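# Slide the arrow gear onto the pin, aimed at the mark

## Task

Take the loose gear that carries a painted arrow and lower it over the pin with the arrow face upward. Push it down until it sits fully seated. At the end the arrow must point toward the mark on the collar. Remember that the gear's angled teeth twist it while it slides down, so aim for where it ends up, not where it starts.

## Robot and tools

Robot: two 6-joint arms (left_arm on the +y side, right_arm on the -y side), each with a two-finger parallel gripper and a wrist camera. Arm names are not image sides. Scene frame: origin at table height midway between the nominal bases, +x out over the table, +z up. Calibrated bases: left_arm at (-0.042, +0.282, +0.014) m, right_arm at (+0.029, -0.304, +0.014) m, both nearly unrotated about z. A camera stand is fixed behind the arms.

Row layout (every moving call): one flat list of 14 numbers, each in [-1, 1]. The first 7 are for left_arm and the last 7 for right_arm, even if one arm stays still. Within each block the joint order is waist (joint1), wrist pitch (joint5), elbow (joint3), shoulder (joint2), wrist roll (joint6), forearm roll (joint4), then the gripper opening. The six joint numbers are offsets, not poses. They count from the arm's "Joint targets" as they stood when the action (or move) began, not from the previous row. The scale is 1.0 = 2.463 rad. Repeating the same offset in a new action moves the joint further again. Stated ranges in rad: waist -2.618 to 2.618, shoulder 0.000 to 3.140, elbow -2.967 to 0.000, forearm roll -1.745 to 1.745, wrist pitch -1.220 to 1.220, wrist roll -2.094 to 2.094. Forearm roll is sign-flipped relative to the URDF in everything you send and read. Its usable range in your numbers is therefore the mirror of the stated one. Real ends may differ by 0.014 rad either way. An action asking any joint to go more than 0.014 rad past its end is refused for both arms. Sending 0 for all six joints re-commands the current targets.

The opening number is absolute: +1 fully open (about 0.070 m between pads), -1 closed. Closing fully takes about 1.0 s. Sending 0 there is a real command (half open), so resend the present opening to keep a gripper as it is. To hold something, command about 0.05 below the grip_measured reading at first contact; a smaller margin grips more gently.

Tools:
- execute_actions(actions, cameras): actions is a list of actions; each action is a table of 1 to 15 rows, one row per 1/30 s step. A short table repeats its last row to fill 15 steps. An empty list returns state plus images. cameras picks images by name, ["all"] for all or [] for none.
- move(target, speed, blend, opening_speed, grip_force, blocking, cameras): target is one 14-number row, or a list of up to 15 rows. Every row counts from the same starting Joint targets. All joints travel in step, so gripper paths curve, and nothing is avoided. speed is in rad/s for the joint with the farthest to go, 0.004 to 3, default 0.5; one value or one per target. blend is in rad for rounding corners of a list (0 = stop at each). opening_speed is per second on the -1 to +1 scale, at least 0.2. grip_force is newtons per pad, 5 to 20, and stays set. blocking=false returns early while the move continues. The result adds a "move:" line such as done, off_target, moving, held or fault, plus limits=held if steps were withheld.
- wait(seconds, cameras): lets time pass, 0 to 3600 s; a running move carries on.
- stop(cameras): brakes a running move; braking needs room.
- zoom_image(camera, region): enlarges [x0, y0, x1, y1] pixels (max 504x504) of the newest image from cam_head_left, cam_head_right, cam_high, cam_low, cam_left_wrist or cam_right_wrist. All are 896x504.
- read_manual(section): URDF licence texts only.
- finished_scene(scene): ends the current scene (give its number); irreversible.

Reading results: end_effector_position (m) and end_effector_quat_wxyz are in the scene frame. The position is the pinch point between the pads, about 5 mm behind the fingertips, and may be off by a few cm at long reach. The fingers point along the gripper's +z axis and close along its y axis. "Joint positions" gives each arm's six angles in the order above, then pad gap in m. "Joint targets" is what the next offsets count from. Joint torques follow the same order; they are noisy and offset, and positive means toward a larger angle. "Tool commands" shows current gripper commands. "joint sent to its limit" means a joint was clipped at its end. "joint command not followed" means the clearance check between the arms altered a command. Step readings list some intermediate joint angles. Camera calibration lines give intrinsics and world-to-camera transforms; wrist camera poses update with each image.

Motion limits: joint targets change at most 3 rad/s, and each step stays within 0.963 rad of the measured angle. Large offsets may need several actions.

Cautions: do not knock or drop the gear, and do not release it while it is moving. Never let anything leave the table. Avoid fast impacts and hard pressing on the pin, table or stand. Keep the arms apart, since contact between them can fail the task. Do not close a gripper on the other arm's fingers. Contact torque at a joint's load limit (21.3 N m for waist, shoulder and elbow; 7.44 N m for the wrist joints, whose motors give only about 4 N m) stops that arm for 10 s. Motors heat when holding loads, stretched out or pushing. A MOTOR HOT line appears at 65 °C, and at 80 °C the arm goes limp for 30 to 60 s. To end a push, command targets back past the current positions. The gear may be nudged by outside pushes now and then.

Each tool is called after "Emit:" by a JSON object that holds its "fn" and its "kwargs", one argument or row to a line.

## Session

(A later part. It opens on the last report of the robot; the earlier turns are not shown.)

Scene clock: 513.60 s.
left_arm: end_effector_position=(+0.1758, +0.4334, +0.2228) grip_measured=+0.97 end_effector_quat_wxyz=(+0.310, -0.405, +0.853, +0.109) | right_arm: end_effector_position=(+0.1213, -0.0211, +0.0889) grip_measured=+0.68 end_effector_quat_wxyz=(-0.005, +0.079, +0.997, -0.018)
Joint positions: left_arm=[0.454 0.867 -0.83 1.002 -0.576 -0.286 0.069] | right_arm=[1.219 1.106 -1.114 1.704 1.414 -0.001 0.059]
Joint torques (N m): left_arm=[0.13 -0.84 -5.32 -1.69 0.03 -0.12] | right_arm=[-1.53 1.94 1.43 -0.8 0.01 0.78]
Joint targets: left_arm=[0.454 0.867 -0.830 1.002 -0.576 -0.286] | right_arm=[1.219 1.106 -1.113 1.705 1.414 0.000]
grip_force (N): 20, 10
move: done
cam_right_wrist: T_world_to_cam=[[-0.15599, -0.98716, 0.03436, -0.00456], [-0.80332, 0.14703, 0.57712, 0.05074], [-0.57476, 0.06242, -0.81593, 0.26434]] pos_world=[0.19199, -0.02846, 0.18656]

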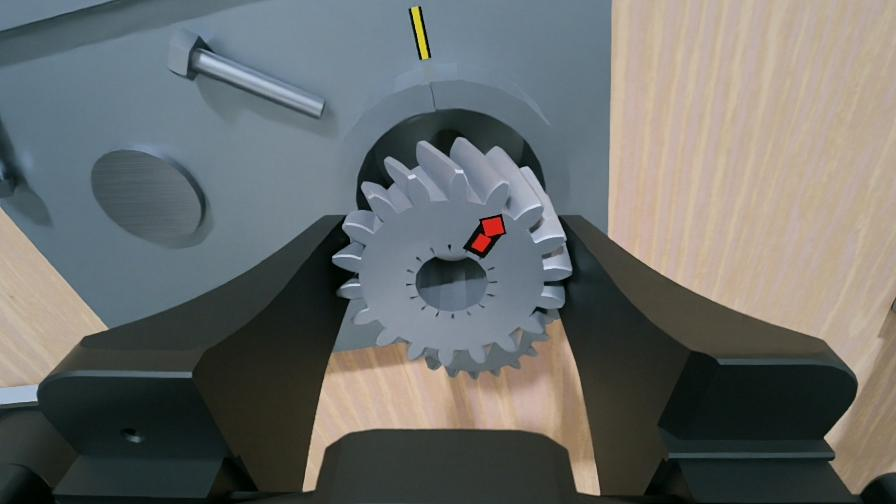

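Emit:
{"fn": "move", "kwargs": {
  "target": [
    [0,0,0,0,0,0,1,0,0.0109,-0.0074,-0.0035,0,0,0.58],
    [0,0,0,0,0,0,1,0.0029,0.0099,-0.0055,-0.0044,0.0037,0,0.58]
  ],
  "speed": 0.06,
  "cameras": ["cam_right_wrist"]
}}

Emit:
{"fn": "zoom_image", "kwargs": {
  "camera": "cam_right_wrist",
  "region": [380, 190, 530, 320]
}}

Scene clock: 539.53 s.
left_arm: end_effector_position=(+0.1758, +0.4334, +0.2228) grip_measured=+0.97 end_effector_quat_wxyz=(+0.310, -0.405, +0.853, +0.109) | right_arm: end_effector_position=(+0.1208, -0.0219, +0.0950) grip_measured=+0.69 end_effector_quat_wxyz=(-0.003, +0.081, +0.997, -0.020)
Joint positions: left_arm=[0.454 0.867 -0.83 1.002 -0.576 -0.286 0.069] | right_arm=[1.222 1.131 -1.128 1.695 1.423 0.004 0.059]
Joint torques (N m): left_arm=[0.11 -0.83 -5.33 -1.72 0.03 -0.13] | right_arm=[1.35 3.24 -0.47 -5.76 -0.03 -0.69]
Joint targets: left_arm=[0.454 0.867 -0.830 1.002 -0.576 -0.286] | right_arm=[1.226 1.131 -1.127 1.695 1.423 0.000]
grip_force (N): 20, 10
move: done
cam_right_wrist: T_world_to_cam=[[-0.15924, -0.98653, 0.03732, -0.00555], [-0.80483, 0.15161, 0.57381, 0.0475], [-0.57174, 0.06134, -0.81814, 0.26891]] pos_world=[0.19109, -0.02917, 0.19296]

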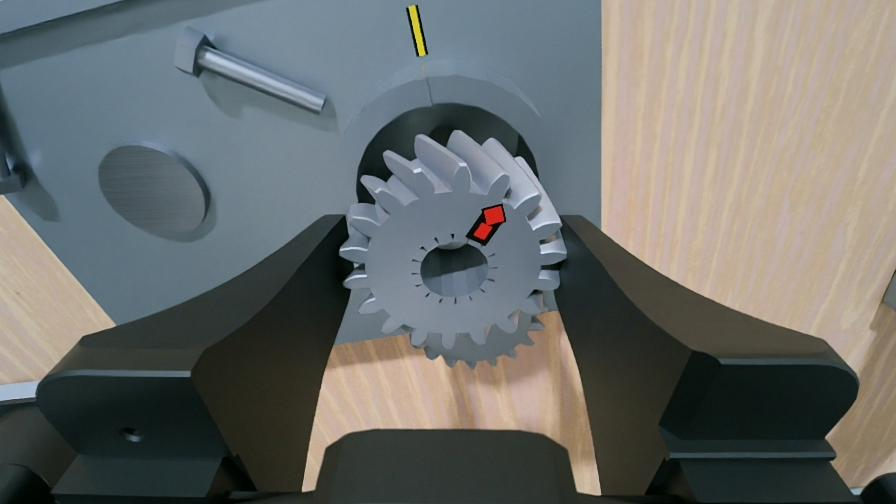

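Scaled by 3.360 from the camera's image (finer frame: 1280x720).

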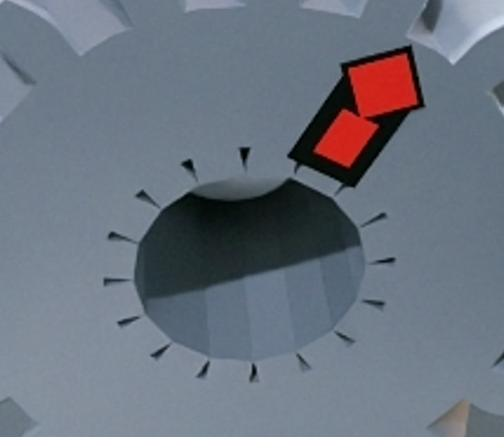

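Emit:
{"fn": "move", "kwargs": {
  "target": [
    [0,0,0,0,0,0,1,-0.0014,0.0008,-0.0015,0.0003,-0.0014,0,0.58],
    [0,0,0,0,0,0,1,-0.0014,-0.0149,0.0085,0.0060,-0.0014,0,0.58]
  ],
  "speed": 0.04,
  "cameras": ["cam_right_wrist","cam_head_left","cam_high"]
}}

Emit:
{"fn": "zoom_image", "kwargs": {
  "camera": "cam_right_wrist",
  "region": [380, 190, 530, 320]
}}

Emit:
{"fn": "zoom_image", "kwargs": {
  "camera": "cam_head_left",
  "region": [390, 240, 490, 340]
}}

Scene clock: 575.07 s.
left_arm: end_effector_position=(+0.1758, +0.4334, +0.2228) grip_measured=+0.97 end_effector_quat_wxyz=(+0.310, -0.405, +0.853, +0.109) | right_arm: end_effector_position=(+0.1197, -0.0210, +0.0854) grip_measured=+0.68 end_effector_quat_wxyz=(-0.005, +0.080, +0.997, -0.019)
Joint positions: left_arm=[0.454 0.867 -0.83 1.002 -0.576 -0.286 0.069] | right_arm=[1.223 1.093 -1.106 1.709 1.419 -0.001 0.059]
Joint torques (N m): left_arm=[0.15 -0.84 -5.38 -1.7 0.03 -0.12] | right_arm=[-1.62 1.35 -0.64 -3.05 0.14 0.85]
Joint targets: left_arm=[0.454 0.867 -0.830 1.002 -0.576 -0.286] | right_arm=[1.222 1.094 -1.106 1.709 1.420 0.000]
grip_force (N): 20, 10
move: done
cam_right_wrist: T_world_to_cam=[[-0.15651, -0.98703, 0.03562, -0.00461], [-0.80269, 0.14813, 0.57771, 0.05133], [-0.5755, 0.06183, -0.81546, 0.26065]] pos_world=[0.19048, -0.02827, 0.18306]
Images, in order (width x height): cam_head_left 896x504, cam_high 896x504, cam_right_wrist 896x504.

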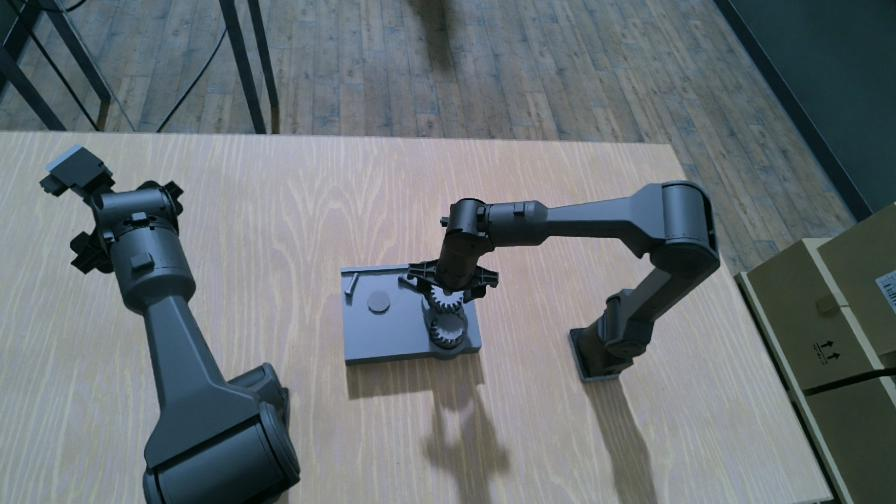

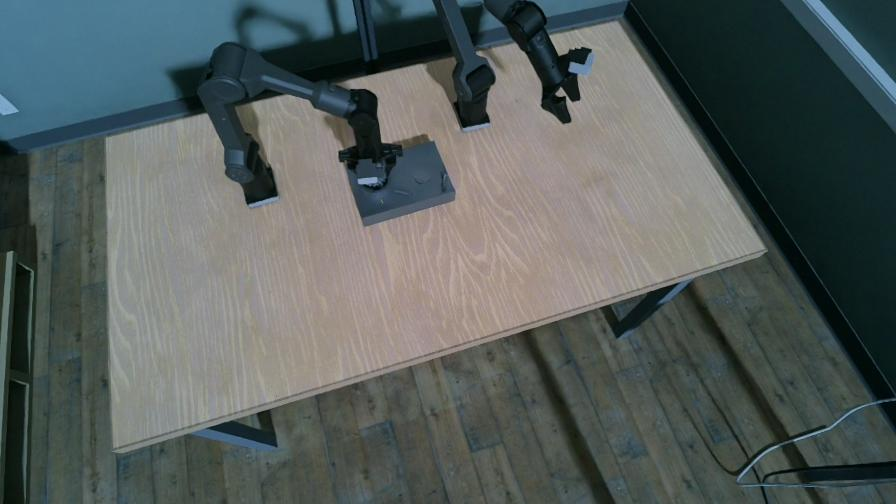

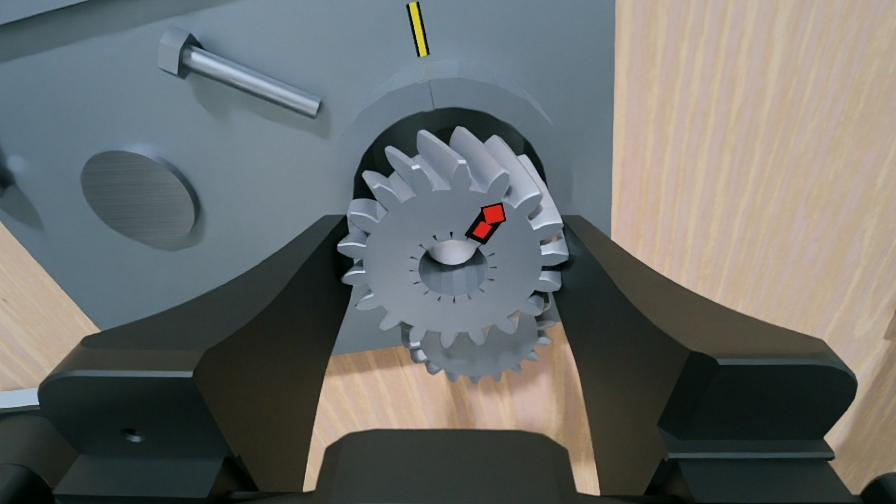

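Scaled by 3.360 from the camera's image (finer frame: 1280x720).

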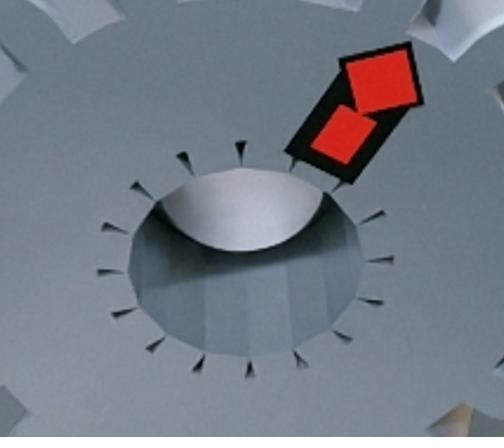

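Scaled by 5.040 from the camera's image (finer frame: 1280x720).

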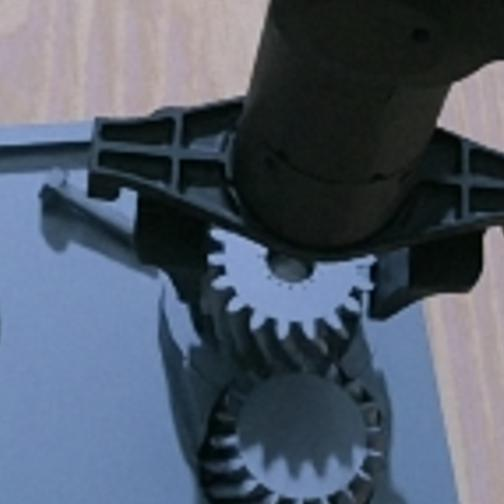

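Emit:
{"fn": "move", "kwargs": {
  "target": [
    [0,0,0,0,0,0,1,-0.0002,-0.0062,0.0030,0.0035,-0.0006,0,0.58],
    [0,0,0,0,0,0,1,0.0000,-0.0186,0.0108,0.0082,-0.0500,0,0.58]
  ],
  "speed": [0.03,0.04],
  "blend": [0.002,0],
  "grip_force": [20,7],
  "cameras": ["cam_right_wrist","cam_head_left"]
}}

Emit:
{"fn": "zoom_image", "kwargs": {
  "camera": "cam_right_wrist",
  "region": [340, 130, 580, 390]
}}

Emit:
{"fn": "zoom_image", "kwargs": {
  "camera": "cam_head_left",
  "region": [390, 240, 490, 340]
}}

Scene clock: 599.97 s.
left_arm: end_effector_position=(+0.1758, +0.4334, +0.2228) grip_measured=+0.97 end_effector_quat_wxyz=(+0.310, -0.405, +0.853, +0.109) | right_arm: end_effector_position=(+0.1207, -0.0211, +0.0736) grip_measured=+0.68 end_effector_quat_wxyz=(-0.005, +0.019, +1.000, -0.019)
Joint positions: left_arm=[0.454 0.867 -0.83 1.002 -0.576 -0.286 0.069] | right_arm=[1.221 1.048 -1.08 1.729 1.296 0.001 0.059]
Joint torques (N m): left_arm=[0.1 -0.84 -5.33 -1.65 0.02 -0.13] | right_arm=[1.46 0.4 -1.88 -3.81 -0.09 -0.83]
Joint targets: left_arm=[0.454 0.867 -0.830 1.002 -0.576 -0.286] | right_arm=[1.222 1.048 -1.079 1.730 1.296 0.000]
grip_force (N): 20, 7
move: done
cam_right_wrist: T_world_to_cam=[[-0.03509, -0.99876, 0.03542, -0.01903], [-0.81302, 0.04914, 0.58015, 0.05795], [-0.58117, -0.00844, -0.81374, 0.25058]] pos_world=[0.19208, -0.01974, 0.17096]
Images, in order (width x height): cam_head_left 896x504, cam_right_wrist 896x504.

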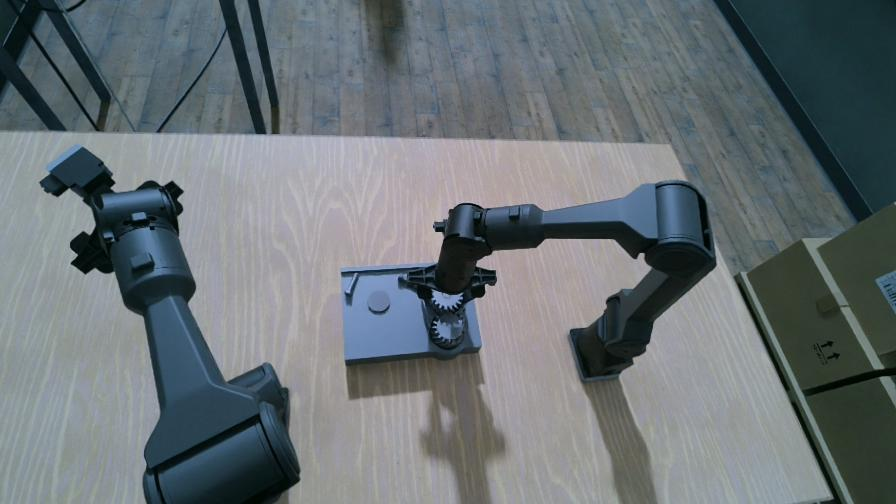

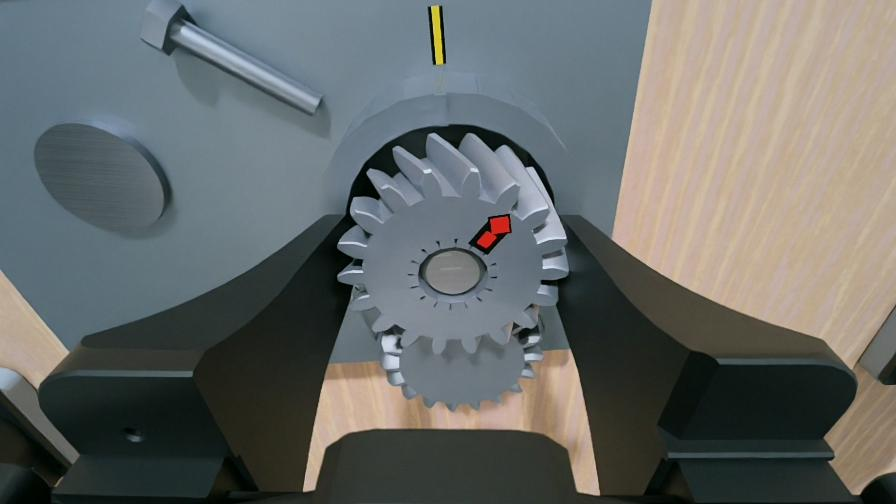

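Scaled by 1.938 from the camera's image (finer frame: 1280x720).

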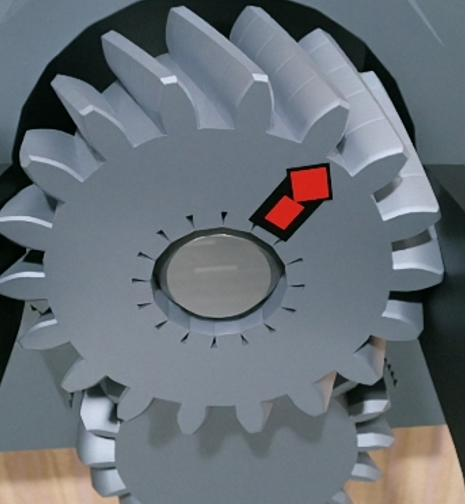

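Scaled by 5.040 from the camera's image (finer frame: 1280x720).

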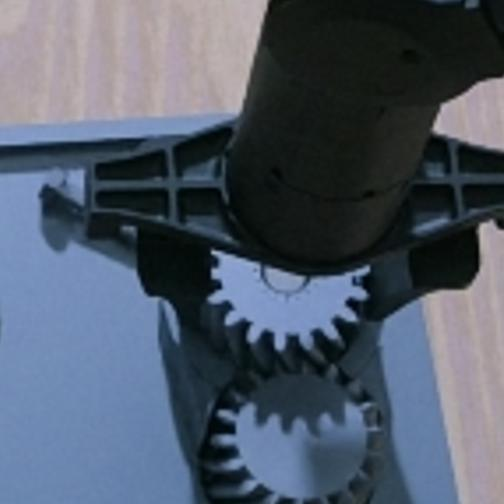

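Emit:
{"fn": "move", "kwargs": {
  "target": [0,0,0,0,0,0,1,0,0,0,0,0,0,1],
  "opening_speed": 1.0,
  "cameras": ["cam_right_wrist"]
}}

Emit:
{"fn": "zoom_image", "kwargs": {
  "camera": "cam_right_wrist",
  "region": [340, 130, 580, 390]
}}

Scene clock: 626.10 s.
left_arm: end_effector_position=(+0.1758, +0.4334, +0.2228) grip_measured=+0.97 end_effector_quat_wxyz=(+0.310, -0.405, +0.853, +0.109) | right_arm: end_effector_position=(+0.1197, -0.0208, +0.0733) grip_measured=+0.98 end_effector_quat_wxyz=(-0.006, +0.018, +1.000, -0.019)
Joint positions: left_arm=[0.454 0.867 -0.83 1.002 -0.576 -0.286 0.069] | right_arm=[1.224 1.048 -1.08 1.729 1.296 -0.002 0.069]
Joint torques (N m): left_arm=[0.13 -0.85 -5.35 -1.73 0.03 -0.13] | right_arm=[-0.68 -0.12 -2.72 -4.06 0.1 0.16]
Joint targets: left_arm=[0.454 0.867 -0.830 1.002 -0.576 -0.286] | right_arm=[1.222 1.048 -1.079 1.730 1.296 0.000]
grip_force (N): 20, 7
move: done
cam_right_wrist: T_world_to_cam=[[-0.03407, -0.99878, 0.0358, -0.0189], [-0.81186, 0.04855, 0.58183, 0.05699], [-0.58285, -0.00924, -0.81252, 0.24989]] pos_world=[0.19127, -0.01934, 0.17056]

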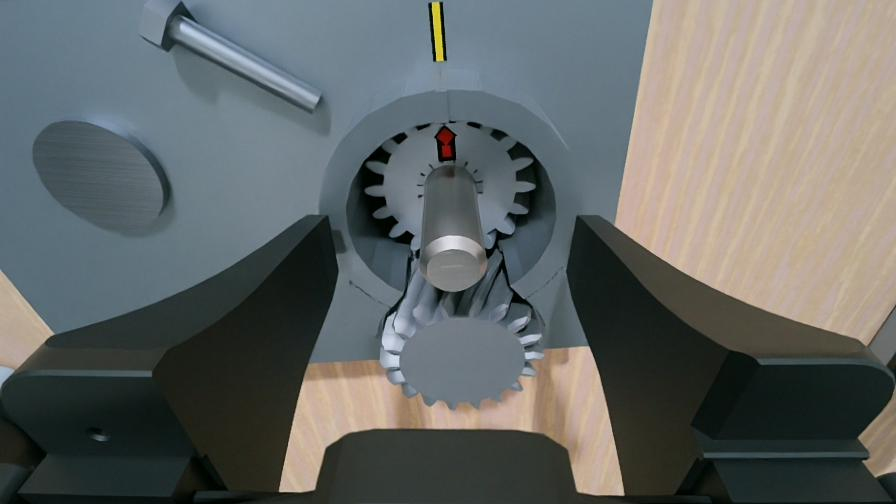

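Scaled by 1.938 from the camera's image (finer frame: 1280x720).

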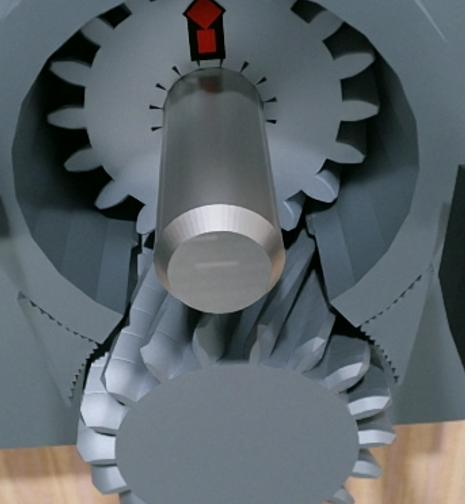

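Emit:
{"fn": "finished_scene", "kwargs": {
  "scene": 1
}}

The scene is finished: the task was done.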